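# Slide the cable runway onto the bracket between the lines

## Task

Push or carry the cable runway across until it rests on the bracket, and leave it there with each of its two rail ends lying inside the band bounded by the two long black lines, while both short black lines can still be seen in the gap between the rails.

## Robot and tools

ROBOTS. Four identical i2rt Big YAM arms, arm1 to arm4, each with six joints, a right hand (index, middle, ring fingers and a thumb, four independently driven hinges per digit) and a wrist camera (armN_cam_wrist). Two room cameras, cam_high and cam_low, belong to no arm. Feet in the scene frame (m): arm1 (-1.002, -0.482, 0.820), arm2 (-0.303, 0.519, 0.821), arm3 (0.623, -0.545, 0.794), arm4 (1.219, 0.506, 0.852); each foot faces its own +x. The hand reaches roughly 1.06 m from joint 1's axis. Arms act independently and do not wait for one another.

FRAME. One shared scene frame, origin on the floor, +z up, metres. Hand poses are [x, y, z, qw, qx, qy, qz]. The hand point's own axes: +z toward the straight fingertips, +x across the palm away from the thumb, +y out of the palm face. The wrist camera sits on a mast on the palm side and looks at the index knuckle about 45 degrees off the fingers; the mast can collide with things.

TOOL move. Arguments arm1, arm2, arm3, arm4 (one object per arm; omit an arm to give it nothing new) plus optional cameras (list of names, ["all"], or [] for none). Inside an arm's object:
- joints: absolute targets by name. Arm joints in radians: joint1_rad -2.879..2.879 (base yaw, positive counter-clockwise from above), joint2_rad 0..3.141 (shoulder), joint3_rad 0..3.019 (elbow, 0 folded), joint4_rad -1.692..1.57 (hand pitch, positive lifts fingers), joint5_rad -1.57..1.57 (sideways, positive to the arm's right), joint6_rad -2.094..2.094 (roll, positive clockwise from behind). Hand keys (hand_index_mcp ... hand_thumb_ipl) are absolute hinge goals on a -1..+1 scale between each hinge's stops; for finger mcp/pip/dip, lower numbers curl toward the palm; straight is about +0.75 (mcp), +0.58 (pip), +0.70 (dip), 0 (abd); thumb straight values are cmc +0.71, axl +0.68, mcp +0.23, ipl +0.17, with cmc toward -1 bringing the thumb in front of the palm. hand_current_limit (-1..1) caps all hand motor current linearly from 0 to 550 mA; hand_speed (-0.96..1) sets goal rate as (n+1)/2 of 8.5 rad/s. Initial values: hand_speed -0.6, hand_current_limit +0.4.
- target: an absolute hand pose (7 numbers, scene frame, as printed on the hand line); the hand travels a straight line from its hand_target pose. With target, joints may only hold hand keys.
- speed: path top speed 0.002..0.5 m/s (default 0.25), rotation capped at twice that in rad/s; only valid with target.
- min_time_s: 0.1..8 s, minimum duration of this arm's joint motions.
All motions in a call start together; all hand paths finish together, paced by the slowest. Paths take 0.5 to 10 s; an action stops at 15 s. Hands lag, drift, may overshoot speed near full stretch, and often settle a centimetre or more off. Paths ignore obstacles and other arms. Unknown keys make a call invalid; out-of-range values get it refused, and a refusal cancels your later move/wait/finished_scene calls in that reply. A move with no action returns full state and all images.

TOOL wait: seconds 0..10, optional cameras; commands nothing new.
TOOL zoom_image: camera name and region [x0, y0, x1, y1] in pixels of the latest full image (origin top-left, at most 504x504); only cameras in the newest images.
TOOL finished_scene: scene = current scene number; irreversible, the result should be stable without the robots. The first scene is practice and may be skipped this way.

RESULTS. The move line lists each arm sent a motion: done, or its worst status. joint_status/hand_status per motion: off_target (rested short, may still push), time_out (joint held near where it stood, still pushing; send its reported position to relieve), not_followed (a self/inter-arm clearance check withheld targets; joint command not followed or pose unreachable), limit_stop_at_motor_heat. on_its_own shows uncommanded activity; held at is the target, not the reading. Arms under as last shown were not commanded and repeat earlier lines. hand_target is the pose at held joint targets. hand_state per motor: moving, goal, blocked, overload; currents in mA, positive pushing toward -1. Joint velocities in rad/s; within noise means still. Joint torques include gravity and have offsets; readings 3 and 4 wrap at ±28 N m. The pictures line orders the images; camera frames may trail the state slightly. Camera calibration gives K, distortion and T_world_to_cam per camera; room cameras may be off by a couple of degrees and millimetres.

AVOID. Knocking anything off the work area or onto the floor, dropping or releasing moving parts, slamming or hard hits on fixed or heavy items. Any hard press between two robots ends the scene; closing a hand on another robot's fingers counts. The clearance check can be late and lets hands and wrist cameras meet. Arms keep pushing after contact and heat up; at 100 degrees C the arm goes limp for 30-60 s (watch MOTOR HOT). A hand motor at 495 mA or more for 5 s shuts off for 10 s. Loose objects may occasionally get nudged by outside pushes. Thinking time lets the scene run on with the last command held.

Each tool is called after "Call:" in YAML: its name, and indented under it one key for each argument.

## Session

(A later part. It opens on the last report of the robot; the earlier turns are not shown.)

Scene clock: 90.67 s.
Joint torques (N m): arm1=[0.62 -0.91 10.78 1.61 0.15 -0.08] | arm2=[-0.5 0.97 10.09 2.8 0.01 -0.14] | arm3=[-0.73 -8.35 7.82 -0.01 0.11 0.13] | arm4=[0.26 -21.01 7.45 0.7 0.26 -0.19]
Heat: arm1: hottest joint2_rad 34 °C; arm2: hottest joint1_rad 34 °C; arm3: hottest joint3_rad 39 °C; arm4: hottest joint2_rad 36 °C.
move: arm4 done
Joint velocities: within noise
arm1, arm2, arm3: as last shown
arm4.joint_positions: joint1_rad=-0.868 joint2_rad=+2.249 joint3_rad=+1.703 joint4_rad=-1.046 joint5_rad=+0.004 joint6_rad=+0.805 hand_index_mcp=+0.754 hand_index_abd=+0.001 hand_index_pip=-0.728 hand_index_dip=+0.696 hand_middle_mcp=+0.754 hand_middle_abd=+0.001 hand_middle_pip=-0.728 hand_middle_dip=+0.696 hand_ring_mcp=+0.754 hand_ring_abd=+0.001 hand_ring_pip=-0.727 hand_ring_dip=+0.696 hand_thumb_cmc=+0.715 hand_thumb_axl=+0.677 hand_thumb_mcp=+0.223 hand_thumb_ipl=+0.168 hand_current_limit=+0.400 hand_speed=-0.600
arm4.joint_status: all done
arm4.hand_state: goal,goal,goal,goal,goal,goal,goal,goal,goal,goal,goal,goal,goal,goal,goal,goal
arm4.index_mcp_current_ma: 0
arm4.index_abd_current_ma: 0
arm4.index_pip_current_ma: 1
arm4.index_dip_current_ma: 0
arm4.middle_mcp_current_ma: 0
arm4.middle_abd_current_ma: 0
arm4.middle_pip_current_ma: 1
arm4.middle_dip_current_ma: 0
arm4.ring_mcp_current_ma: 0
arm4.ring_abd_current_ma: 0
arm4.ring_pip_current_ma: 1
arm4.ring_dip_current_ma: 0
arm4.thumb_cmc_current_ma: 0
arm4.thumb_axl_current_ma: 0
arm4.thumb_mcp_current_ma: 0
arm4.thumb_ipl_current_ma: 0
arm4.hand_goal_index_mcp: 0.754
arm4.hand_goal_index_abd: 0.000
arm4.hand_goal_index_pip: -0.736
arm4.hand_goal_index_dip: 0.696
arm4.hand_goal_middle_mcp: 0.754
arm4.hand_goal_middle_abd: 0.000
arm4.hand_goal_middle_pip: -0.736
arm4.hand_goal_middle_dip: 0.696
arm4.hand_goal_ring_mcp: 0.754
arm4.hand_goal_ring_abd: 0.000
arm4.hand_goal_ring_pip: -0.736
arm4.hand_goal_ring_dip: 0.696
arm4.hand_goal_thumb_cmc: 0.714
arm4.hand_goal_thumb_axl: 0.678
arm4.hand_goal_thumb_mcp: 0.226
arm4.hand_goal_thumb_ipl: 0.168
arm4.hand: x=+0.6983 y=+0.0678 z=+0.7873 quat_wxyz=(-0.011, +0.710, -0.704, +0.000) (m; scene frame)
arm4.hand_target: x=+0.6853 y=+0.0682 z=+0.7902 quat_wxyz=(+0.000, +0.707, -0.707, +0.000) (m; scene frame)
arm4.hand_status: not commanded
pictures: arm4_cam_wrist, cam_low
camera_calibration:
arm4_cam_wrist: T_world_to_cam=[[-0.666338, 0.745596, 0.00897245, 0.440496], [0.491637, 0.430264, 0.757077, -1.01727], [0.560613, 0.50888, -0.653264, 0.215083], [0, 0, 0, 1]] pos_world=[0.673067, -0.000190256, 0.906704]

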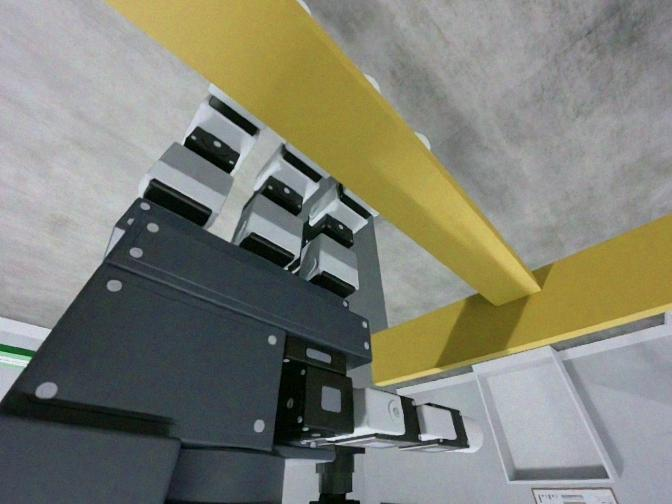

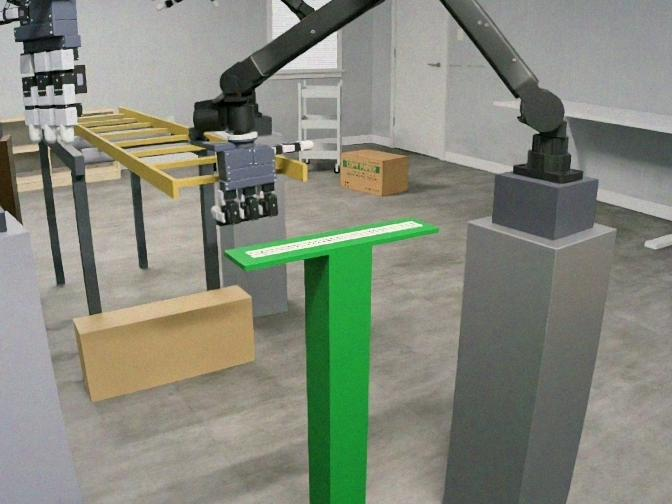

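Call:
move:
  arm4: {"target": [0.658, 0.068, 0.79, 0, 0.7071, -0.7071, 0], "speed": 0.06}
  cameras: ["arm4_cam_wrist"]

Scene clock: 92.83 s.
Joint torques (N m): arm1=[0.62 -0.91 10.78 1.61 0.14 -0.07] | arm2=[-0.56 0.91 10.17 2.71 0.02 -0.16] | arm3=[-0.79 -8.35 7.83 0.01 0.11 0.13] | arm4=[1.08 -20.6 9.58 0.1 0.25 -0.22]
Heat: arm1: hottest joint2_rad 34 °C; arm2: hottest joint1_rad 34 °C; arm3: hottest joint3_rad 39 °C; arm4: hottest joint2_rad 36 °C.
move: arm4 off_target
Joint velocities: within noise
arm1, arm2, arm3: as last shown
arm4.joint_positions: joint1_rad=-0.901 joint2_rad=+2.284 joint3_rad=+1.758 joint4_rad=-1.068 joint5_rad=+0.005 joint6_rad=+0.779 hand_index_mcp=+0.754 hand_index_abd=+0.001 hand_index_pip=-0.729 hand_index_dip=+0.696 hand_middle_mcp=+0.754 hand_middle_abd=+0.001 hand_middle_pip=-0.728 hand_middle_dip=+0.696 hand_ring_mcp=+0.754 hand_ring_abd=+0.001 hand_ring_pip=-0.727 hand_ring_dip=+0.696 hand_thumb_cmc=+0.715 hand_thumb_axl=+0.677 hand_thumb_mcp=+0.223 hand_thumb_ipl=+0.168 hand_current_limit=+0.400 hand_speed=-0.600
arm4.joint_status: not commanded
arm4.hand_state: goal,goal,goal,goal,goal,goal,goal,goal,goal,goal,goal,goal,goal,goal,goal,goal
arm4.index_mcp_current_ma: 0
arm4.index_abd_current_ma: 0
arm4.index_pip_current_ma: 1
arm4.index_dip_current_ma: 0
arm4.middle_mcp_current_ma: 0
arm4.middle_abd_current_ma: 0
arm4.middle_pip_current_ma: 1
arm4.middle_dip_current_ma: 0
arm4.ring_mcp_current_ma: 0
arm4.ring_abd_current_ma: 0
arm4.ring_pip_current_ma: 1
arm4.ring_dip_current_ma: 0
arm4.thumb_cmc_current_ma: 0
arm4.thumb_axl_current_ma: 0
arm4.thumb_mcp_current_ma: 0
arm4.thumb_ipl_current_ma: 0
arm4.hand_goal_index_mcp: 0.754
arm4.hand_goal_index_abd: 0.000
arm4.hand_goal_index_pip: -0.736
arm4.hand_goal_index_dip: 0.696
arm4.hand_goal_middle_mcp: 0.754
arm4.hand_goal_middle_abd: 0.000
arm4.hand_goal_middle_pip: -0.736
arm4.hand_goal_middle_dip: 0.696
arm4.hand_goal_ring_mcp: 0.754
arm4.hand_goal_ring_abd: 0.000
arm4.hand_goal_ring_pip: -0.736
arm4.hand_goal_ring_dip: 0.696
arm4.hand_goal_thumb_cmc: 0.714
arm4.hand_goal_thumb_axl: 0.678
arm4.hand_goal_thumb_mcp: 0.226
arm4.hand_goal_thumb_ipl: 0.168
arm4.hand: x=+0.6750 y=+0.0756 z=+0.7827 quat_wxyz=(-0.013, +0.707, -0.707, +0.001) (m; scene frame)
arm4.hand_target: x=+0.6586 y=+0.0688 z=+0.7903 quat_wxyz=(+0.000, +0.707, -0.707, +0.000) (m; scene frame)
arm4.hand_status: off_target (0.020 m and 1.5 deg from the pose sent, 0.040 m and 1.3 deg at the start)
pictures: arm4_cam_wrist
camera_calibration:
arm4_cam_wrist: T_world_to_cam=[[-0.660131, 0.751094, 0.00916181, 0.414423], [0.492804, 0.423852, 0.75993, -1.00824], [0.566896, 0.506168, -0.649941, 0.214489], [0, 0, 0, 1]] pos_world=[0.648845, 0.00750569, 0.901798]

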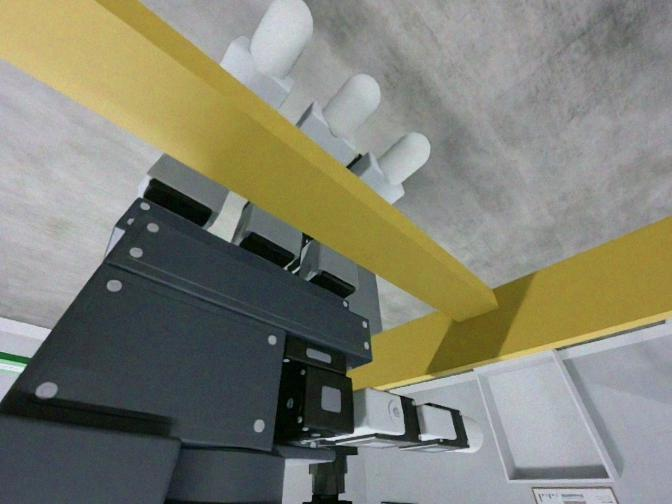

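Call:
move:
  arm4: {"joints": {"hand_index_dip": -0.03, "hand_middle_dip": -0.03, "hand_ring_dip": -0.03}}

Call:
move:
  arm4: {"target": [0.665, 0.065, 0.835, 0, 0.7071, -0.7071, 0], "speed": 0.05}
  cameras: ["arm4_cam_wrist", "cam_low"]

Scene clock: 94.07 s.
Joint torques (N m): arm1=[0.56 -0.85 10.78 1.59 0.14 -0.08] | arm2=[-0.91 1.03 10.09 2.73 0.01 -0.14] | arm3=[-0.73 -8.35 7.8 0.01 0.12 0.13] | arm4=[0.73 -20.89 9.55 0.01 0.25 -0.24]
Heat: arm1: hottest joint2_rad 34 °C; arm2: hottest joint1_rad 34 °C; arm3: hottest joint3_rad 39 °C; arm4: hottest joint2_rad 36 °C.
move: arm4 done
Joint velocities: within noise
arm1, arm2, arm3: as last shown
arm4.joint_positions: joint1_rad=-0.901 joint2_rad=+2.285 joint3_rad=+1.758 joint4_rad=-1.068 joint5_rad=+0.005 joint6_rad=+0.779 hand_index_mcp=+0.754 hand_index_abd=+0.001 hand_index_pip=-0.729 hand_index_dip=-0.026 hand_middle_mcp=+0.754 hand_middle_abd=+0.001 hand_middle_pip=-0.728 hand_middle_dip=-0.027 hand_ring_mcp=+0.754 hand_ring_abd=+0.001 hand_ring_pip=-0.728 hand_ring_dip=-0.027 hand_thumb_cmc=+0.715 hand_thumb_axl=+0.677 hand_thumb_mcp=+0.223 hand_thumb_ipl=+0.168 hand_current_limit=+0.400 hand_speed=-0.600
arm4.joint_status: all done
arm4.hand_state: goal,goal,goal,goal,goal,goal,goal,goal,goal,goal,goal,goal,goal,goal,goal,goal
arm4.index_mcp_current_ma: 0
arm4.index_abd_current_ma: 0
arm4.index_pip_current_ma: 1
arm4.index_dip_current_ma: 0
arm4.middle_mcp_current_ma: 0
arm4.middle_abd_current_ma: 0
arm4.middle_pip_current_ma: 1
arm4.middle_dip_current_ma: 0
arm4.ring_mcp_current_ma: 0
arm4.ring_abd_current_ma: 0
arm4.ring_pip_current_ma: 1
arm4.ring_dip_current_ma: 0
arm4.thumb_cmc_current_ma: 0
arm4.thumb_axl_current_ma: 0
arm4.thumb_mcp_current_ma: 0
arm4.thumb_ipl_current_ma: 0
arm4.hand_goal_index_mcp: 0.754
arm4.hand_goal_index_abd: 0.000
arm4.hand_goal_index_pip: -0.736
arm4.hand_goal_index_dip: -0.030
arm4.hand_goal_middle_mcp: 0.754
arm4.hand_goal_middle_abd: 0.000
arm4.hand_goal_middle_pip: -0.736
arm4.hand_goal_middle_dip: -0.030
arm4.hand_goal_ring_mcp: 0.754
arm4.hand_goal_ring_abd: 0.000
arm4.hand_goal_ring_pip: -0.736
arm4.hand_goal_ring_dip: -0.030
arm4.hand_goal_thumb_cmc: 0.714
arm4.hand_goal_thumb_axl: 0.678
arm4.hand_goal_thumb_mcp: 0.226
arm4.hand_goal_thumb_ipl: 0.168
arm4.hand: x=+0.6751 y=+0.0757 z=+0.7821 quat_wxyz=(-0.013, +0.707, -0.707, +0.001) (m; scene frame)
arm4.hand_target: x=+0.6586 y=+0.0688 z=+0.7902 quat_wxyz=(+0.000, +0.707, -0.707, +0.000) (m; scene frame)
arm4.hand_status: not commanded
pictures: none

Scene clock: 95.67 s.
Joint torques (N m): arm1=[0.62 -0.85 10.78 1.59 0.15 -0.08] | arm2=[-0.56 0.62 10.1 2.82 -0.01 -0.14] | arm3=[-0.67 -8.35 7.82 0.01 0.11 0.13] | arm4=[1.61 -24.53 9.4 -0.16 0.26 -0.1]
Heat: arm1: hottest joint2_rad 34 °C; arm2: hottest joint1_rad 34 °C; arm3: hottest joint3_rad 39 °C; arm4: hottest joint2_rad 36 °C.
move: arm4 off_target
Joint velocities: within noise
arm1, arm2: as last shown
arm3.joint_positions: joint1_rad=-1.196 joint2_rad=+1.305 joint3_rad=+1.356 joint4_rad=-1.576 joint5_rad=+0.002 joint6_rad=+1.549 hand_index_mcp=+0.754 hand_index_abd=-0.003 hand_index_pip=+0.574 hand_index_dip=+0.694 hand_middle_mcp=+0.754 hand_middle_abd=+0.000 hand_middle_pip=+0.574 hand_middle_dip=+0.693 hand_ring_mcp=+0.754 hand_ring_abd=+0.000 hand_ring_pip=+0.573 hand_ring_dip=+0.694 hand_thumb_cmc=+0.713 hand_thumb_axl=+0.677 hand_thumb_mcp=+0.215 hand_thumb_ipl=+0.165 hand_current_limit=+0.400 hand_speed=-0.600
arm3.joint_status: not commanded
arm3.hand_state: goal,goal,goal,goal,goal,goal,goal,goal,goal,goal,goal,goal,goal,goal,goal,goal
arm3.index_mcp_current_ma: 0
arm3.index_abd_current_ma: -1
arm3.index_pip_current_ma: -1
arm3.index_dip_current_ma: -1
arm3.middle_mcp_current_ma: 0
arm3.middle_abd_current_ma: 0
arm3.middle_pip_current_ma: -1
arm3.middle_dip_current_ma: -1
arm3.ring_mcp_current_ma: 0
arm3.ring_abd_current_ma: 0
arm3.ring_pip_current_ma: -1
arm3.ring_dip_current_ma: -1
arm3.thumb_cmc_current_ma: 0
arm3.thumb_axl_current_ma: 0
arm3.thumb_mcp_current_ma: -12
arm3.thumb_ipl_current_ma: -2
arm3.hand_goal_index_mcp: 0.754
arm3.hand_goal_index_abd: 0.000
arm3.hand_goal_index_pip: 0.576
arm3.hand_goal_index_dip: 0.696
arm3.hand_goal_middle_mcp: 0.754
arm3.hand_goal_middle_abd: 0.000
arm3.hand_goal_middle_pip: 0.576
arm3.hand_goal_middle_dip: 0.696
arm3.hand_goal_ring_mcp: 0.754
arm3.hand_goal_ring_abd: 0.000
arm3.hand_goal_ring_pip: 0.576
arm3.hand_goal_ring_dip: 0.696
arm3.hand_goal_thumb_cmc: 0.714
arm3.hand_goal_thumb_axl: 0.678
arm3.hand_goal_thumb_mcp: 0.226
arm3.hand_goal_thumb_ipl: 0.168
arm3.hand: x=+0.9826 y=-0.4503 z=+1.0767 quat_wxyz=(+0.002, +0.968, +0.251, +0.020) (m; scene frame)
arm3.hand_target: x=+0.9789 y=-0.4536 z=+1.0762 quat_wxyz=(+0.003, +0.970, +0.243, +0.016) (m; scene frame)
arm3.hand_status: not commanded
arm4.joint_positions: joint1_rad=-0.901 joint2_rad=+2.261 joint3_rad=+1.769 joint4_rad=-1.144 joint5_rad=+0.005 joint6_rad=+0.779 hand_index_mcp=+0.754 hand_index_abd=+0.001 hand_index_pip=-0.729 hand_index_dip=-0.026 hand_middle_mcp=+0.754 hand_middle_abd=+0.001 hand_middle_pip=-0.728 hand_middle_dip=-0.027 hand_ring_mcp=+0.754 hand_ring_abd=+0.001 hand_ring_pip=-0.728 hand_ring_dip=-0.027 hand_thumb_cmc=+0.715 hand_thumb_axl=+0.677 hand_thumb_mcp=+0.223 hand_thumb_ipl=+0.168 hand_current_limit=+0.400 hand_speed=-0.600
arm4.joint_status: not commanded
arm4.hand_state: goal,goal,goal,goal,goal,goal,goal,goal,goal,goal,goal,goal,goal,goal,goal,goal
arm4.index_mcp_current_ma: 0
arm4.index_abd_current_ma: 0
arm4.index_pip_current_ma: 1
arm4.index_dip_current_ma: 0
arm4.middle_mcp_current_ma: 0
arm4.middle_abd_current_ma: 0
arm4.middle_pip_current_ma: 1
arm4.middle_dip_current_ma: 0
arm4.ring_mcp_current_ma: 0
arm4.ring_abd_current_ma: 0
arm4.ring_pip_current_ma: 1
arm4.ring_dip_current_ma: 0
arm4.thumb_cmc_current_ma: 0
arm4.thumb_axl_current_ma: 0
arm4.thumb_mcp_current_ma: 0
arm4.thumb_ipl_current_ma: 0
arm4.hand_goal_index_mcp: 0.754
arm4.hand_goal_index_abd: 0.000
arm4.hand_goal_index_pip: -0.736
arm4.hand_goal_index_dip: -0.030
arm4.hand_goal_middle_mcp: 0.754
arm4.hand_goal_middle_abd: 0.000
arm4.hand_goal_middle_pip: -0.736
arm4.hand_goal_middle_dip: -0.030
arm4.hand_goal_ring_mcp: 0.754
arm4.hand_goal_ring_abd: 0.000
arm4.hand_goal_ring_pip: -0.736
arm4.hand_goal_ring_dip: -0.030
arm4.hand_goal_thumb_cmc: 0.714
arm4.hand_goal_thumb_axl: 0.678
arm4.hand_goal_thumb_mcp: 0.226
arm4.hand_goal_thumb_ipl: 0.168
arm4.hand: x=+0.6816 y=+0.0824 z=+0.7997 quat_wxyz=(-0.033, +0.707, -0.706, +0.001) (m; scene frame)
arm4.hand_target: x=+0.6661 y=+0.0662 z=+0.8354 quat_wxyz=(+0.000, +0.707, -0.707, +0.000) (m; scene frame)
arm4.hand_status: off_target (0.043 m and 3.8 deg from the pose sent, 0.055 m and 1.5 deg at the start)
pictures: arm4_cam_wrist, cam_low
camera_calibration:
arm4_cam_wrist: T_world_to_cam=[[-0.660568, 0.750677, 0.0115617, 0.412014], [0.470298, 0.401743, 0.785762, -1.03074], [0.585209, 0.524487, -0.61842, 0.179134], [0, 0, 0, 1]] pos_world=[0.652088, 0.0108492, 0.915934]

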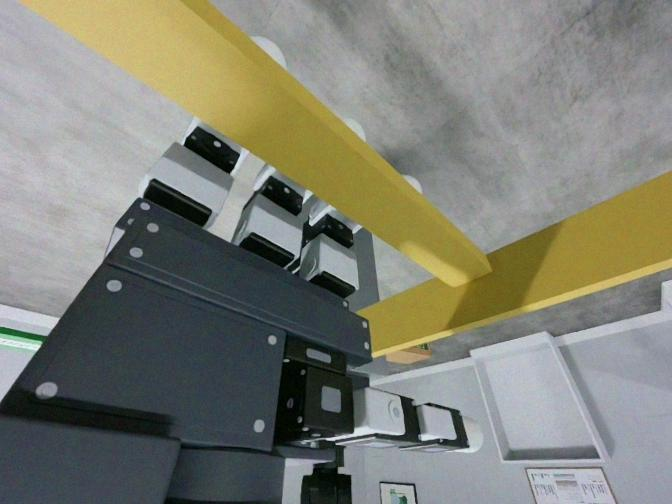

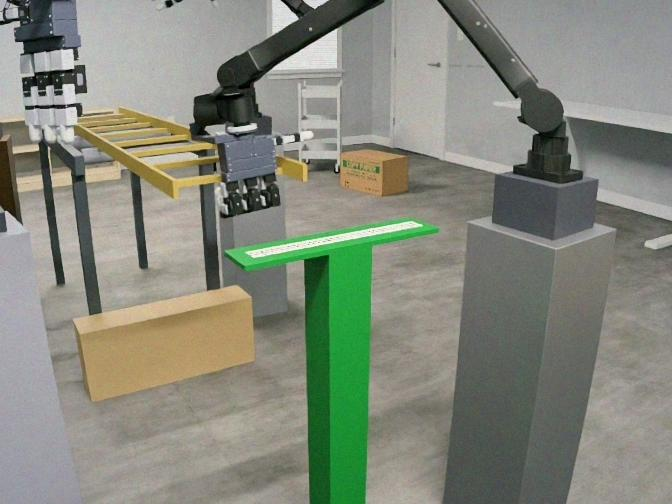

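Call:
move:
  arm4: {"target": [0.660, 0.055, 0.87, 0, 0.7071, -0.7071, 0], "speed": 0.06}
  cameras: ["arm4_cam_wrist"]

Scene clock: 97.13 s.
Joint torques (N m): arm1=[0.62 -0.91 10.77 1.61 0.15 -0.08] | arm2=[-0.21 0.79 10.07 2.74 0 -0.16] | arm3=[-0.73 -8.41 7.82 0.01 0.12 0.13] | arm4=[1.96 -25.47 11.47 -0.35 0.49 -0.08]
Heat: arm1: hottest joint2_rad 34 °C; arm2: hottest joint1_rad 34 °C; arm3: hottest joint3_rad 39 °C; arm4: hottest joint2_rad 36 °C.
move: arm4 off_target
Joint velocities: within noise
arm1, arm2, arm3: as last shown
arm4.joint_positions: joint1_rad=-0.901 joint2_rad=+2.259 joint3_rad=+1.814 joint4_rad=-1.226 joint5_rad=-0.002 joint6_rad=+0.779 hand_index_mcp=+0.790 hand_index_abd=+0.000 hand_index_pip=-0.697 hand_index_dip=-0.011 hand_middle_mcp=+0.766 hand_middle_abd=+0.001 hand_middle_pip=-0.714 hand_middle_dip=-0.021 hand_ring_mcp=+0.754 hand_ring_abd=+0.001 hand_ring_pip=-0.728 hand_ring_dip=-0.027 hand_thumb_cmc=+0.715 hand_thumb_axl=+0.677 hand_thumb_mcp=+0.223 hand_thumb_ipl=+0.168 hand_current_limit=+0.400 hand_speed=-0.600
arm4.joint_status: not commanded
arm4.hand_state: blocked,goal,blocked,goal,goal,goal,blocked,goal,goal,goal,goal,goal,goal,goal,goal,goal
arm4.index_mcp_current_ma: 24
arm4.index_abd_current_ma: 0
arm4.index_pip_current_ma: 26
arm4.index_dip_current_ma: 6
arm4.middle_mcp_current_ma: 3
arm4.middle_abd_current_ma: 0
arm4.middle_pip_current_ma: 8
arm4.middle_dip_current_ma: 2
arm4.ring_mcp_current_ma: 0
arm4.ring_abd_current_ma: 0
arm4.ring_pip_current_ma: 1
arm4.ring_dip_current_ma: 0
arm4.thumb_cmc_current_ma: 0
arm4.thumb_axl_current_ma: 0
arm4.thumb_mcp_current_ma: 0
arm4.thumb_ipl_current_ma: 0
arm4.hand_goal_index_mcp: 0.754
arm4.hand_goal_index_abd: 0.000
arm4.hand_goal_index_pip: -0.736
arm4.hand_goal_index_dip: -0.030
arm4.hand_goal_middle_mcp: 0.754
arm4.hand_goal_middle_abd: 0.000
arm4.hand_goal_middle_pip: -0.736
arm4.hand_goal_middle_dip: -0.030
arm4.hand_goal_ring_mcp: 0.754
arm4.hand_goal_ring_abd: 0.000
arm4.hand_goal_ring_pip: -0.736
arm4.hand_goal_ring_dip: -0.030
arm4.hand_goal_thumb_cmc: 0.714
arm4.hand_goal_thumb_axl: 0.678
arm4.hand_goal_thumb_mcp: 0.226
arm4.hand_goal_thumb_ipl: 0.168
arm4.hand: x=+0.6832 y=+0.0826 z=+0.8150 quat_wxyz=(-0.051, +0.706, -0.706, +0.004) (m; scene frame)
arm4.hand_target: x=+0.6629 y=+0.0578 z=+0.8707 quat_wxyz=(+0.000, +0.707, -0.707, +0.000) (m; scene frame)
arm4.hand_status: off_target (0.066 m and 5.8 deg from the pose sent, 0.079 m and 3.8 deg at the start)
pictures: arm4_cam_wrist
camera_calibration:
arm4_cam_wrist: T_world_to_cam=[[-0.660341, 0.750928, 0.00757622, 0.415795], [0.447044, 0.384969, 0.807434, -1.04413], [0.603408, 0.536569, -0.589909, 0.150988], [0, 0, 0, 1]] pos_world=[0.65023, 0.00870996, 0.928983]

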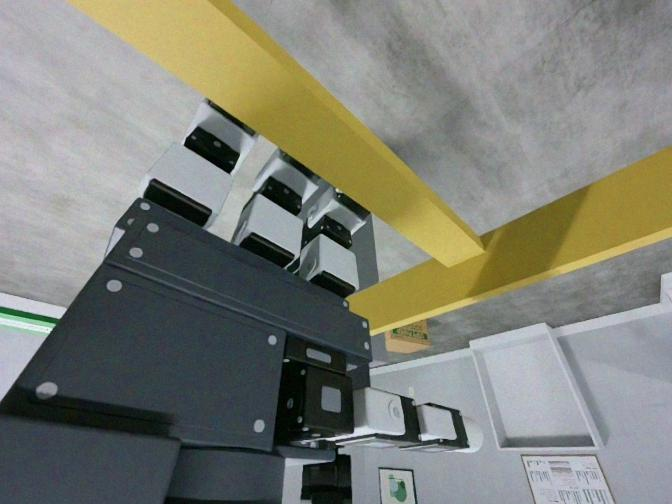

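Call:
move:
  arm4: {"target": [0.76, 0.045, 0.87, 0.045, 0.706, -0.706, 0], "speed": 0.06}
  cameras: ["arm4_cam_wrist", "cam_low"]

Scene clock: 100.53 s.
Joint torques (N m): arm1=[0.62 -0.91 10.78 1.59 0.14 -0.08] | arm2=[-0.56 1.14 9.99 2.86 0 -0.15] | arm3=[-0.73 -8.41 7.8 0.03 0.11 0.13] | arm4=[3.43 -26.17 7.58 1.26 0.52 -0.14]
Heat: arm1: hottest joint2_rad 34 °C; arm2: hottest joint1_rad 34 °C; arm3: hottest joint3_rad 39 °C; arm4: hottest joint2_rad 36 °C.
move: arm4 off_target
Joint velocities: within noise
arm1, arm2, arm3: as last shown
arm4.joint_positions: joint1_rad=-0.788 joint2_rad=+2.100 joint3_rad=+1.513 joint4_rad=-1.017 joint5_rad=+0.009 joint6_rad=+0.918 hand_index_mcp=+0.790 hand_index_abd=-0.004 hand_index_pip=-0.697 hand_index_dip=-0.006 hand_middle_mcp=+0.773 hand_middle_abd=-0.002 hand_middle_pip=-0.706 hand_middle_dip=-0.017 hand_ring_mcp=+0.764 hand_ring_abd=+0.001 hand_ring_pip=-0.724 hand_ring_dip=-0.027 hand_thumb_cmc=+0.715 hand_thumb_axl=+0.677 hand_thumb_mcp=+0.223 hand_thumb_ipl=+0.168 hand_current_limit=+0.400 hand_speed=-0.600
arm4.joint_status: not commanded
arm4.hand_state: blocked,goal,blocked,blocked,goal,goal,blocked,goal,goal,goal,goal,goal,goal,goal,goal,goal
arm4.index_mcp_current_ma: 24
arm4.index_abd_current_ma: 0
arm4.index_pip_current_ma: 26
arm4.index_dip_current_ma: 10
arm4.middle_mcp_current_ma: 7
arm4.middle_abd_current_ma: 0
arm4.middle_pip_current_ma: 15
arm4.middle_dip_current_ma: 3
arm4.ring_mcp_current_ma: 2
arm4.ring_abd_current_ma: 0
arm4.ring_pip_current_ma: 3
arm4.ring_dip_current_ma: 0
arm4.thumb_cmc_current_ma: 0
arm4.thumb_axl_current_ma: 0
arm4.thumb_mcp_current_ma: 0
arm4.thumb_ipl_current_ma: 0
arm4.hand_goal_index_mcp: 0.754
arm4.hand_goal_index_abd: 0.000
arm4.hand_goal_index_pip: -0.736
arm4.hand_goal_index_dip: -0.030
arm4.hand_goal_middle_mcp: 0.754
arm4.hand_goal_middle_abd: 0.000
arm4.hand_goal_middle_pip: -0.736
arm4.hand_goal_middle_dip: -0.030
arm4.hand_goal_ring_mcp: 0.754
arm4.hand_goal_ring_abd: 0.000
arm4.hand_goal_ring_pip: -0.736
arm4.hand_goal_ring_dip: -0.030
arm4.hand_goal_thumb_cmc: 0.714
arm4.hand_goal_thumb_axl: 0.678
arm4.hand_goal_thumb_mcp: 0.226
arm4.hand_goal_thumb_ipl: 0.168
arm4.hand: x=+0.7689 y=+0.0790 z=+0.8148 quat_wxyz=(-0.016, +0.698, -0.716, -0.004) (m; scene frame)
arm4.hand_target: x=+0.7616 y=+0.0472 z=+0.8700 quat_wxyz=(+0.045, +0.706, -0.707, +0.001) (m; scene frame)
arm4.hand_status: off_target (0.065 m and 7.2 deg from the pose sent, 0.102 m and 11.0 deg at the start)
pictures: arm4_cam_wrist, cam_low
camera_calibration:
arm4_cam_wrist: T_world_to_cam=[[-0.640895, 0.767404, 0.0185494, 0.449901], [0.504206, 0.402619, 0.763985, -1.09075], [0.578817, 0.498987, -0.644967, 0.167764], [0, 0, 0, 1]] pos_world=[0.741199, 0.0101903, 0.933176]

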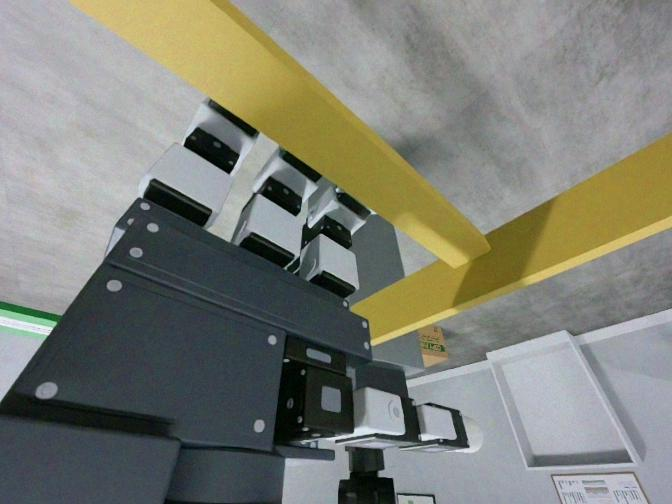

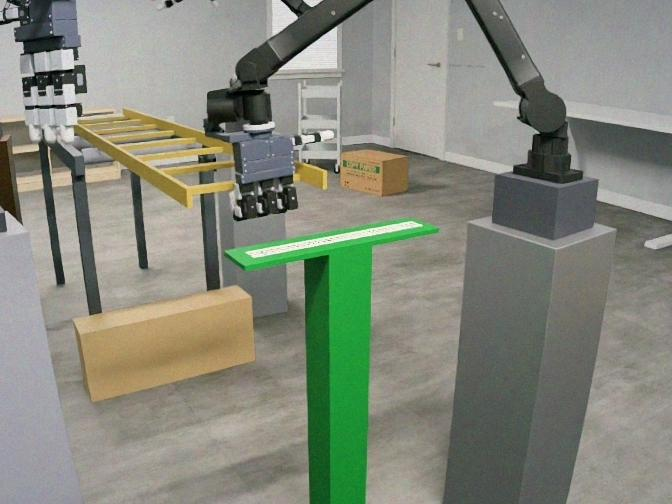

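Call:
move:
  arm4: {"target": [0.87, 0.03, 0.89, 0.045, 0.710, -0.702, 0], "speed": 0.07}
  cameras: ["arm4_cam_wrist", "cam_low", "cam_high"]

Scene clock: 103.17 s.
Joint torques (N m): arm1=[0.62 -0.91 10.77 1.61 0.14 -0.08] | arm2=[-0.5 1.03 10.04 2.73 0 -0.15] | arm3=[-0.73 -8.35 7.82 -0.01 0.11 0.13] | arm4=[2.49 -26.58 8.35 0.65 1.13 -0.19]
Heat: arm1: hottest joint2_rad 34 °C; arm2: hottest joint1_rad 34 °C; arm3: hottest joint3_rad 38 °C; arm4: hottest joint2_rad 36 °C.
move: arm4 off_target
Joint velocities: within noise
arm1.joint_positions: joint1_rad=+0.166 joint2_rad=+0.624 joint3_rad=+1.324 joint4_rad=-1.143 joint5_rad=+0.019 joint6_rad=+1.116 hand_index_mcp=+0.755 hand_index_abd=+0.001 hand_index_pip=+0.577 hand_index_dip=+0.696 hand_middle_mcp=+0.755 hand_middle_abd=+0.001 hand_middle_pip=+0.577 hand_middle_dip=+0.696 hand_ring_mcp=+0.755 hand_ring_abd=+0.000 hand_ring_pip=+0.577 hand_ring_dip=+0.696 hand_thumb_cmc=+0.715 hand_thumb_axl=+0.677 hand_thumb_mcp=+0.226 hand_thumb_ipl=+0.168 hand_current_limit=+0.400 hand_speed=-0.600
arm1.joint_status: not commanded
arm1.hand_state: goal,goal,goal,goal,goal,goal,goal,goal,goal,goal,goal,goal,goal,goal,goal,goal
arm1.index_mcp_current_ma: 1
arm1.index_abd_current_ma: 0
arm1.index_pip_current_ma: 1
arm1.index_dip_current_ma: 0
arm1.middle_mcp_current_ma: 1
arm1.middle_abd_current_ma: 0
arm1.middle_pip_current_ma: 1
arm1.middle_dip_current_ma: 0
arm1.ring_mcp_current_ma: 1
arm1.ring_abd_current_ma: 0
arm1.ring_pip_current_ma: 1
arm1.ring_dip_current_ma: 0
arm1.thumb_cmc_current_ma: 1
arm1.thumb_axl_current_ma: -1
arm1.thumb_mcp_current_ma: 0
arm1.thumb_ipl_current_ma: 0
arm1.hand_goal_index_mcp: 0.754
arm1.hand_goal_index_abd: 0.000
arm1.hand_goal_index_pip: 0.576
arm1.hand_goal_index_dip: 0.696
arm1.hand_goal_middle_mcp: 0.754
arm1.hand_goal_middle_abd: 0.000
arm1.hand_goal_middle_pip: 0.576
arm1.hand_goal_middle_dip: 0.696
arm1.hand_goal_ring_mcp: 0.754
arm1.hand_goal_ring_abd: 0.000
arm1.hand_goal_ring_pip: 0.576
arm1.hand_goal_ring_dip: 0.696
arm1.hand_goal_thumb_cmc: 0.714
arm1.hand_goal_thumb_axl: 0.678
arm1.hand_goal_thumb_mcp: 0.226
arm1.hand_goal_thumb_ipl: 0.168
arm1.hand: x=-0.9125 y=-0.2064 z=+1.3835 quat_wxyz=(-0.280, +0.450, +0.715, +0.456) (m; scene frame)
arm1.hand_target: x=-0.9124 y=-0.2099 z=+1.3967 quat_wxyz=(-0.286, +0.446, +0.709, +0.466) (m; scene frame)
arm1.hand_status: not commanded
arm2.joint_positions: joint1_rad=-0.055 joint2_rad=+0.612 joint3_rad=+1.317 joint4_rad=-1.234 joint5_rad=-0.014 joint6_rad=+1.159 hand_index_mcp=+0.754 hand_index_abd=+0.000 hand_index_pip=+0.577 hand_index_dip=+0.696 hand_middle_mcp=+0.754 hand_middle_abd=+0.001 hand_middle_pip=+0.577 hand_middle_dip=+0.696 hand_ring_mcp=+0.754 hand_ring_abd=+0.000 hand_ring_pip=+0.577 hand_ring_dip=+0.696 hand_thumb_cmc=+0.714 hand_thumb_axl=+0.677 hand_thumb_mcp=+0.226 hand_thumb_ipl=+0.168 hand_current_limit=+0.400 hand_speed=-0.600
arm2.joint_status: not commanded
arm2.hand_state: goal,goal,goal,goal,goal,goal,goal,goal,goal,goal,goal,goal,goal,goal,goal,goal
arm2.index_mcp_current_ma: 0
arm2.index_abd_current_ma: 1
arm2.index_pip_current_ma: 2
arm2.index_dip_current_ma: 0
arm2.middle_mcp_current_ma: 0
arm2.middle_abd_current_ma: 1
arm2.middle_pip_current_ma: 2
arm2.middle_dip_current_ma: 0
arm2.ring_mcp_current_ma: 0
arm2.ring_abd_current_ma: 1
arm2.ring_pip_current_ma: 2
arm2.ring_dip_current_ma: 0
arm2.thumb_cmc_current_ma: 1
arm2.thumb_axl_current_ma: -3
arm2.thumb_mcp_current_ma: -1
arm2.thumb_ipl_current_ma: -1
arm2.hand_goal_index_mcp: 0.754
arm2.hand_goal_index_abd: 0.000
arm2.hand_goal_index_pip: 0.576
arm2.hand_goal_index_dip: 0.696
arm2.hand_goal_middle_mcp: 0.754
arm2.hand_goal_middle_abd: 0.000
arm2.hand_goal_middle_pip: 0.576
arm2.hand_goal_middle_dip: 0.696
arm2.hand_goal_ring_mcp: 0.754
arm2.hand_goal_ring_abd: 0.000
arm2.hand_goal_ring_pip: 0.576
arm2.hand_goal_ring_dip: 0.696
arm2.hand_goal_thumb_cmc: 0.714
arm2.hand_goal_thumb_axl: 0.678
arm2.hand_goal_thumb_mcp: 0.226
arm2.hand_goal_thumb_ipl: 0.168
arm2.hand: x=-0.4305 y=+0.2754 z=+1.3591 quat_wxyz=(+0.437, +0.684, -0.532, +0.241) (m; scene frame)
arm2.hand_target: x=-0.4301 y=+0.2780 z=+1.3702 quat_wxyz=(+0.446, +0.679, -0.528, +0.246) (m; scene frame)
arm2.hand_status: not commanded
arm3: as last shown
arm4.joint_positions: joint1_rad=-0.603 joint2_rad=+1.993 joint3_rad=+1.333 joint4_rad=-0.985 joint5_rad=+0.011 joint6_rad=+1.091 hand_index_mcp=+0.825 hand_index_abd=-0.004 hand_index_pip=-0.671 hand_index_dip=+0.004 hand_middle_mcp=+0.790 hand_middle_abd=-0.003 hand_middle_pip=-0.686 hand_middle_dip=-0.007 hand_ring_mcp=+0.766 hand_ring_abd=+0.001 hand_ring_pip=-0.710 hand_ring_dip=-0.020 hand_thumb_cmc=+0.715 hand_thumb_axl=+0.677 hand_thumb_mcp=+0.223 hand_thumb_ipl=+0.168 hand_current_limit=+0.400 hand_speed=-0.600
arm4.joint_status: not commanded
arm4.hand_state: blocked,goal,blocked,blocked,blocked,goal,blocked,blocked,goal,goal,blocked,goal,goal,goal,goal,goal
arm4.index_mcp_current_ma: 91
arm4.index_abd_current_ma: 0
arm4.index_pip_current_ma: 68
arm4.index_dip_current_ma: 19
arm4.middle_mcp_current_ma: 25
arm4.middle_abd_current_ma: 0
arm4.middle_pip_current_ma: 41
arm4.middle_dip_current_ma: 9
arm4.ring_mcp_current_ma: 3
arm4.ring_abd_current_ma: 0
arm4.ring_pip_current_ma: 12
arm4.ring_dip_current_ma: 2
arm4.thumb_cmc_current_ma: 0
arm4.thumb_axl_current_ma: 0
arm4.thumb_mcp_current_ma: 0
arm4.thumb_ipl_current_ma: 0
arm4.hand_goal_index_mcp: 0.754
arm4.hand_goal_index_abd: 0.000
arm4.hand_goal_index_pip: -0.736
arm4.hand_goal_index_dip: -0.030
arm4.hand_goal_middle_mcp: 0.754
arm4.hand_goal_middle_abd: 0.000
arm4.hand_goal_middle_pip: -0.736
arm4.hand_goal_middle_dip: -0.030
arm4.hand_goal_ring_mcp: 0.754
arm4.hand_goal_ring_abd: 0.000
arm4.hand_goal_ring_pip: -0.736
arm4.hand_goal_ring_dip: -0.030
arm4.hand_goal_thumb_cmc: 0.714
arm4.hand_goal_thumb_axl: 0.678
arm4.hand_goal_thumb_mcp: 0.226
arm4.hand_goal_thumb_ipl: 0.168
arm4.hand: x=+0.8858 y=+0.0706 z=+0.8181 quat_wxyz=(-0.035, +0.702, -0.711, -0.014) (m; scene frame)
arm4.hand_target: x=+0.8722 y=+0.0341 z=+0.8897 quat_wxyz=(+0.045, +0.710, -0.703, +0.000) (m; scene frame)
arm4.hand_status: off_target (0.084 m and 9.3 deg from the pose sent, 0.135 m and 7.3 deg at the start)
pictures: arm4_cam_wrist, cam_high, cam_low
camera_calibration:
arm4_cam_wrist: T_world_to_cam=[[-0.650992, 0.757987, 0.0407972, 0.522568], [0.489604, 0.378207, 0.785651, -1.15187], [0.580084, 0.531427, -0.617323, 0.0804189], [0, 0, 0, 1]] pos_world=[0.8575, -0.0031904, 0.933295]

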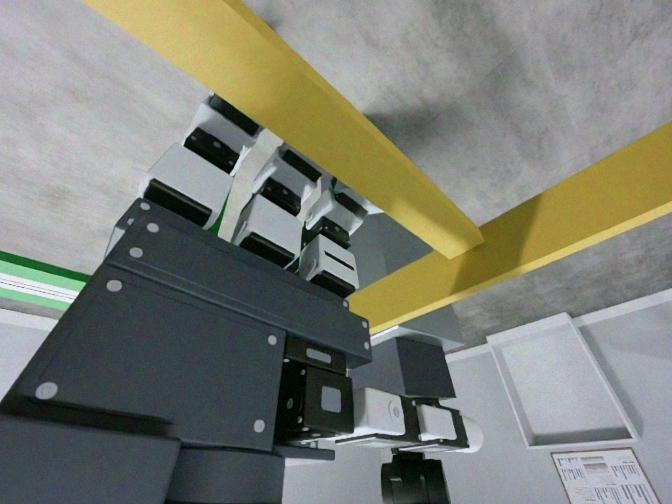

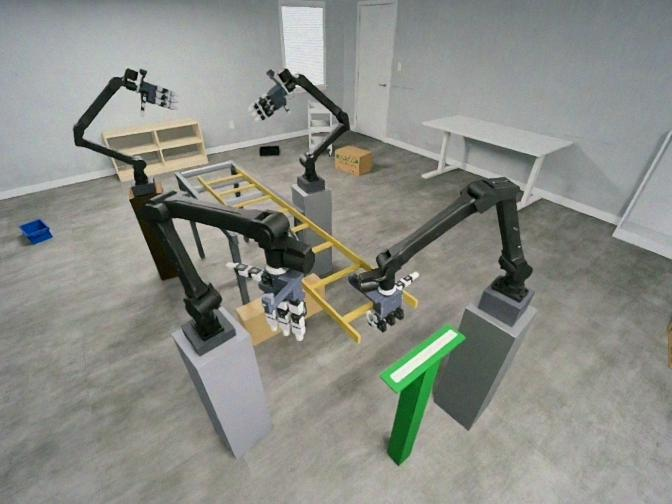

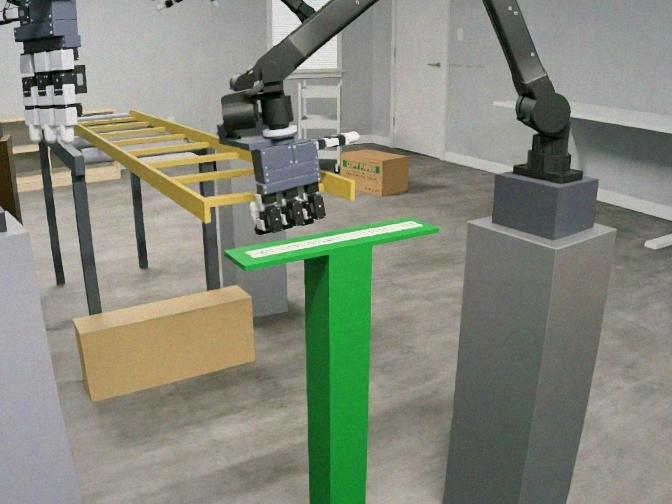

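Call:
move:
  arm4: {"target": [0.93, 0.01, 0.915, 0.06, 0.712, -0.70, 0], "speed": 0.06}
  cameras: ["arm4_cam_wrist", "cam_low"]

Scene clock: 105.43 s.
Joint torques (N m): arm1=[0.62 -0.85 10.78 1.61 0.14 -0.08] | arm2=[-0.91 0.56 10.11 2.89 -0.03 -0.16] | arm3=[-0.73 -8.41 7.82 -0.01 0.11 0.13] | arm4=[3.08 -27.52 8.99 0.81 1.55 -0.21]
Heat: arm1: hottest joint2_rad 34 °C; arm2: hottest joint1_rad 34 °C; arm3: hottest joint3_rad 38 °C; arm4: hottest joint2_rad 36 °C.
move: arm4 off_target
Joint velocities: within noise
arm1, arm2, arm3: as last shown
arm4.joint_positions: joint1_rad=-0.491 joint2_rad=+1.950 joint3_rad=+1.263 joint4_rad=-0.970 joint5_rad=+0.022 joint6_rad=+1.202 hand_index_mcp=+0.845 hand_index_abd=-0.003 hand_index_pip=-0.653 hand_index_dip=+0.012 hand_middle_mcp=+0.804 hand_middle_abd=-0.004 hand_middle_pip=-0.672 hand_middle_dip=+0.001 hand_ring_mcp=+0.774 hand_ring_abd=-0.001 hand_ring_pip=-0.698 hand_ring_dip=-0.014 hand_thumb_cmc=+0.715 hand_thumb_axl=+0.677 hand_thumb_mcp=+0.223 hand_thumb_ipl=+0.168 hand_current_limit=+0.400 hand_speed=-0.600
arm4.joint_status: not commanded
arm4.hand_state: blocked,goal,blocked,blocked,blocked,goal,blocked,blocked,goal,goal,blocked,goal,goal,goal,goal,goal
arm4.index_mcp_current_ma: 145
arm4.index_abd_current_ma: 0
arm4.index_pip_current_ma: 110
arm4.index_dip_current_ma: 30
arm4.middle_mcp_current_ma: 47
arm4.middle_abd_current_ma: 0
arm4.middle_pip_current_ma: 67
arm4.middle_dip_current_ma: 16
arm4.ring_mcp_current_ma: 8
arm4.ring_abd_current_ma: 0
arm4.ring_pip_current_ma: 24
arm4.ring_dip_current_ma: 4
arm4.thumb_cmc_current_ma: 0
arm4.thumb_axl_current_ma: 0
arm4.thumb_mcp_current_ma: 0
arm4.thumb_ipl_current_ma: 0
arm4.hand_goal_index_mcp: 0.754
arm4.hand_goal_index_abd: 0.000
arm4.hand_goal_index_pip: -0.736
arm4.hand_goal_index_dip: -0.030
arm4.hand_goal_middle_mcp: 0.754
arm4.hand_goal_middle_abd: 0.000
arm4.hand_goal_middle_pip: -0.736
arm4.hand_goal_middle_dip: -0.030
arm4.hand_goal_ring_mcp: 0.754
arm4.hand_goal_ring_abd: 0.000
arm4.hand_goal_ring_pip: -0.736
arm4.hand_goal_ring_dip: -0.030
arm4.hand_goal_thumb_cmc: 0.714
arm4.hand_goal_thumb_axl: 0.678
arm4.hand_goal_thumb_mcp: 0.226
arm4.hand_goal_thumb_ipl: 0.168
arm4.hand: x=+0.9454 y=+0.0676 z=+0.8213 quat_wxyz=(-0.036, +0.703, -0.710, -0.025) (m; scene frame)
arm4.hand_target: x=+0.9343 y=+0.0222 z=+0.9050 quat_wxyz=(+0.059, +0.711, -0.701, +0.001) (m; scene frame)
arm4.hand_status: off_target (0.111 m and 11.4 deg from the pose sent, 0.123 m and 11.1 deg at the start; pose on its path clipped on 33 of 55 steps)
pictures: arm4_cam_wrist, cam_low
camera_calibration:
arm4_cam_wrist: T_world_to_cam=[[-0.651796, 0.755786, 0.0628426, 0.546371], [0.499862, 0.365808, 0.785062, -1.19089], [0.57035, 0.543113, -0.616221, 0.0569303], [0, 0, 0, 1]] pos_world=[0.91893, -0.00822305, 0.935665]

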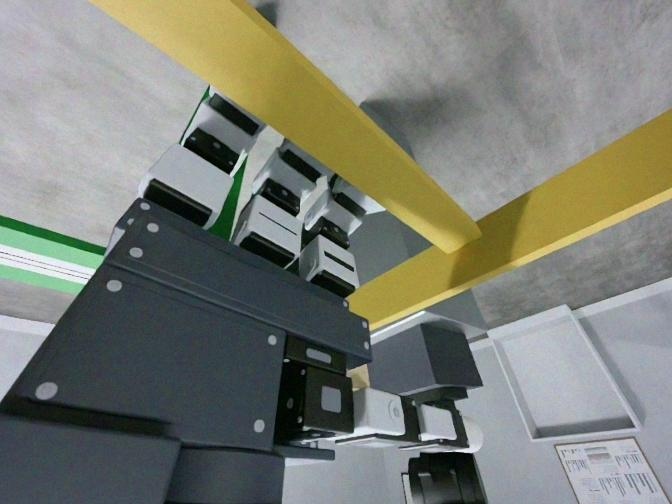

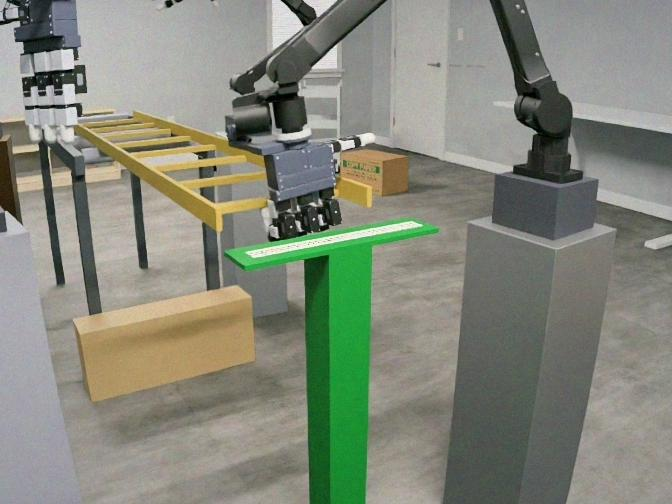

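Call:
move:
  arm4: {"target": [0.945, 0.05, 0.925, 0.06, 0.709, -0.703, 0], "speed": 0.06, "joints": {"hand_index_mcp": 0.66, "hand_middle_mcp": 0.69, "hand_ring_mcp": 0.70, "hand_index_pip": -0.81, "hand_middle_pip": -0.80, "hand_ring_pip": -0.78}}
  cameras: ["cam_low"]

Scene clock: 107.17 s.
Joint torques (N m): arm1=[0.62 -0.85 10.78 1.61 0.14 -0.07] | arm2=[-0.67 1.03 10.06 2.8 -0.01 -0.14] | arm3=[-0.73 -8.35 7.82 0.01 0.11 0.13] | arm4=[2.14 -28.1 8.01 -0.13 2.18 0.01]
Heat: arm1: hottest joint2_rad 34 °C; arm2: hottest joint1_rad 34 °C; arm3: hottest joint3_rad 38 °C; arm4: hottest joint2_rad 36 °C.
move: arm4 off_target
Joint velocities: within noise
arm1, arm2, arm3: as last shown
arm4.joint_positions: joint1_rad=-0.477 joint2_rad=+1.877 joint3_rad=+1.147 joint4_rad=-0.912 joint5_rad=+0.008 joint6_rad=+1.184 hand_index_mcp=+0.841 hand_index_abd=+0.002 hand_index_pip=-0.658 hand_index_dip=+0.019 hand_middle_mcp=+0.798 hand_middle_abd=+0.000 hand_middle_pip=-0.672 hand_middle_dip=+0.019 hand_ring_mcp=+0.767 hand_ring_abd=+0.006 hand_ring_pip=-0.685 hand_ring_dip=+0.010 hand_thumb_cmc=+0.715 hand_thumb_axl=+0.677 hand_thumb_mcp=+0.223 hand_thumb_ipl=+0.168 hand_current_limit=+0.400 hand_speed=-0.600
arm4.joint_status: hand_index_mcp off_target (ended at +0.841, target +0.660); hand_index_pip off_target (ended at -0.658, target -0.810); hand_middle_mcp off_target (ended at +0.798, target +0.690); hand_middle_pip off_target (ended at -0.672, target -0.800); hand_ring_mcp off_target (ended at +0.767, target +0.700); hand_ring_pip off_target (ended at -0.685, target -0.780)
arm4.hand_state: blocked,goal,blocked,blocked,blocked,goal,blocked,blocked,blocked,goal,blocked,blocked,goal,goal,goal,goal
arm4.index_mcp_current_ma: 385
arm4.index_abd_current_ma: 0
arm4.index_pip_current_ma: 349
arm4.index_dip_current_ma: 40
arm4.middle_mcp_current_ma: 205
arm4.middle_abd_current_ma: 0
arm4.middle_pip_current_ma: 252
arm4.middle_dip_current_ma: 40
arm4.ring_mcp_current_ma: 80
arm4.ring_abd_current_ma: 1
arm4.ring_pip_current_ma: 140
arm4.ring_dip_current_ma: 28
arm4.thumb_cmc_current_ma: 0
arm4.thumb_axl_current_ma: 0
arm4.thumb_mcp_current_ma: 0
arm4.thumb_ipl_current_ma: 0
arm4.hand_goal_index_mcp: 0.660
arm4.hand_goal_index_abd: 0.000
arm4.hand_goal_index_pip: -0.810
arm4.hand_goal_index_dip: -0.030
arm4.hand_goal_middle_mcp: 0.690
arm4.hand_goal_middle_abd: 0.000
arm4.hand_goal_middle_pip: -0.800
arm4.hand_goal_middle_dip: -0.030
arm4.hand_goal_ring_mcp: 0.700
arm4.hand_goal_ring_abd: 0.000
arm4.hand_goal_ring_pip: -0.780
arm4.hand_goal_ring_dip: -0.030
arm4.hand_goal_thumb_cmc: 0.714
arm4.hand_goal_thumb_axl: 0.678
arm4.hand_goal_thumb_mcp: 0.226
arm4.hand_goal_thumb_ipl: 0.168
arm4.hand: x=+0.9647 y=+0.0912 z=+0.8210 quat_wxyz=(-0.032, +0.714, -0.699, -0.015) (m; scene frame)
arm4.hand_target: x=+0.9491 y=+0.0600 z=+0.9076 quat_wxyz=(+0.059, +0.707, -0.704, +0.001) (m; scene frame)
arm4.hand_status: off_target (0.114 m and 10.7 deg from the pose sent, 0.105 m and 11.4 deg at the start; pose on its path clipped on 32 of 41 steps)
pictures: cam_low

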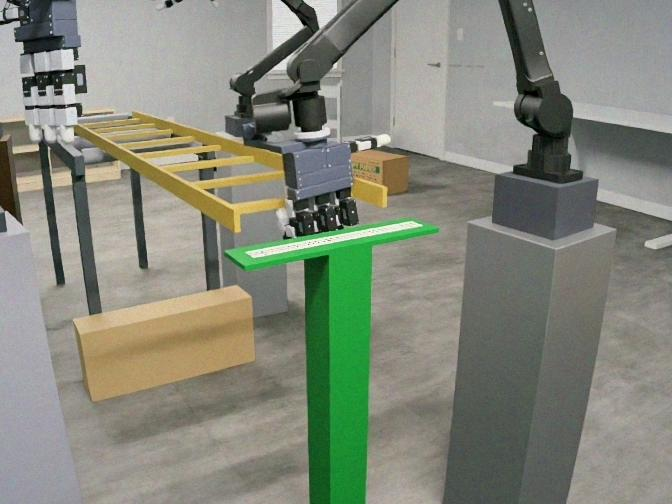

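Call:
move:
  arm4: {"joints": {"joint2_rad": 1.65}, "min_time_s": 2}
  cameras: ["cam_low"]

Scene clock: 112.10 s.
Joint torques (N m): arm1=[0.62 -0.85 10.78 1.61 0.14 -0.08] | arm2=[-0.79 1.14 10.07 2.74 -0.03 -0.14] | arm3=[-0.73 -8.35 7.8 0.01 0.11 0.13] | arm4=[2.43 -32.62 10.26 -0.27 2.51 0.07]
Heat: arm1: hottest joint2_rad 34 °C; arm2: hottest joint1_rad 34 °C; arm3: hottest joint3_rad 38 °C; arm4: hottest joint2_rad 37 °C.
move: arm4 time_out
Joint velocities: within noise
arm1, arm2, arm3: as last shown
arm4.joint_positions: joint1_rad=-0.477 joint2_rad=+1.847 joint3_rad=+1.114 joint4_rad=-0.910 joint5_rad=+0.000 joint6_rad=+1.183 hand_index_mcp=+0.841 hand_index_abd=+0.002 hand_index_pip=-0.658 hand_index_dip=+0.051 hand_middle_mcp=+0.798 hand_middle_abd=+0.000 hand_middle_pip=-0.661 hand_middle_dip=+0.036 hand_ring_mcp=+0.770 hand_ring_abd=+0.006 hand_ring_pip=-0.670 hand_ring_dip=+0.014 hand_thumb_cmc=+0.715 hand_thumb_axl=+0.677 hand_thumb_mcp=+0.223 hand_thumb_ipl=+0.168 hand_current_limit=+0.400 hand_speed=-0.600
arm4.joint_status: joint2_rad time_out (moved -0.030 of -0.227)
arm4.hand_state: blocked,goal,blocked,blocked,blocked,goal,blocked,blocked,blocked,goal,blocked,blocked,goal,goal,goal,goal
arm4.index_mcp_current_ma: 385
arm4.index_abd_current_ma: 0
arm4.index_pip_current_ma: 349
arm4.index_dip_current_ma: 105
arm4.middle_mcp_current_ma: 205
arm4.middle_abd_current_ma: 0
arm4.middle_pip_current_ma: 292
arm4.middle_dip_current_ma: 71
arm4.ring_mcp_current_ma: 89
arm4.ring_abd_current_ma: 1
arm4.ring_pip_current_ma: 186
arm4.ring_dip_current_ma: 32
arm4.thumb_cmc_current_ma: 0
arm4.thumb_axl_current_ma: 0
arm4.thumb_mcp_current_ma: 0
arm4.thumb_ipl_current_ma: 0
arm4.hand_goal_index_mcp: 0.660
arm4.hand_goal_index_abd: 0.000
arm4.hand_goal_index_pip: -0.810
arm4.hand_goal_index_dip: -0.030
arm4.hand_goal_middle_mcp: 0.690
arm4.hand_goal_middle_abd: 0.000
arm4.hand_goal_middle_pip: -0.800
arm4.hand_goal_middle_dip: -0.030
arm4.hand_goal_ring_mcp: 0.700
arm4.hand_goal_ring_abd: 0.000
arm4.hand_goal_ring_pip: -0.780
arm4.hand_goal_ring_dip: -0.030
arm4.hand_goal_thumb_cmc: 0.714
arm4.hand_goal_thumb_axl: 0.678
arm4.hand_goal_thumb_mcp: 0.226
arm4.hand_goal_thumb_ipl: 0.168
arm4.on_its_own: joint2_rad reads +1.847 and still pushes toward +1.650 since a time_out; joint5_rad reads +0.000 and still pushes toward +0.052 since a time_out
arm4.hand: x=+0.9703 y=+0.1011 z=+0.8248 quat_wxyz=(-0.034, +0.714, -0.699, -0.012) (m; scene frame)
arm4.hand_target: x=+0.9475 y=+0.0558 z=+0.9486 quat_wxyz=(+0.097, +0.704, -0.703, +0.019) (m; scene frame)
arm4.hand_status: not commanded
pictures: cam_low

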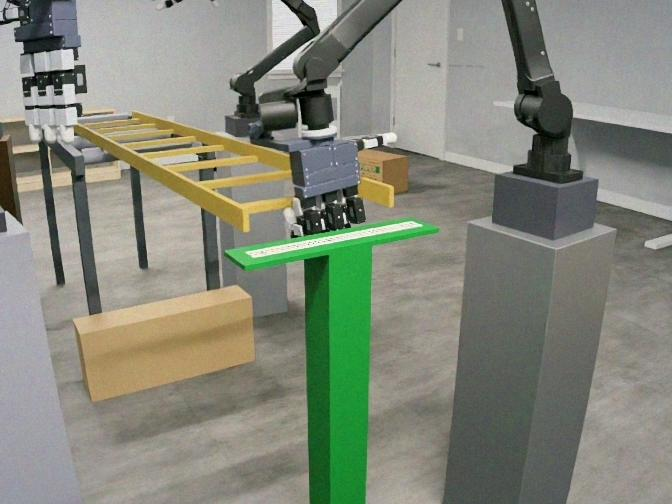

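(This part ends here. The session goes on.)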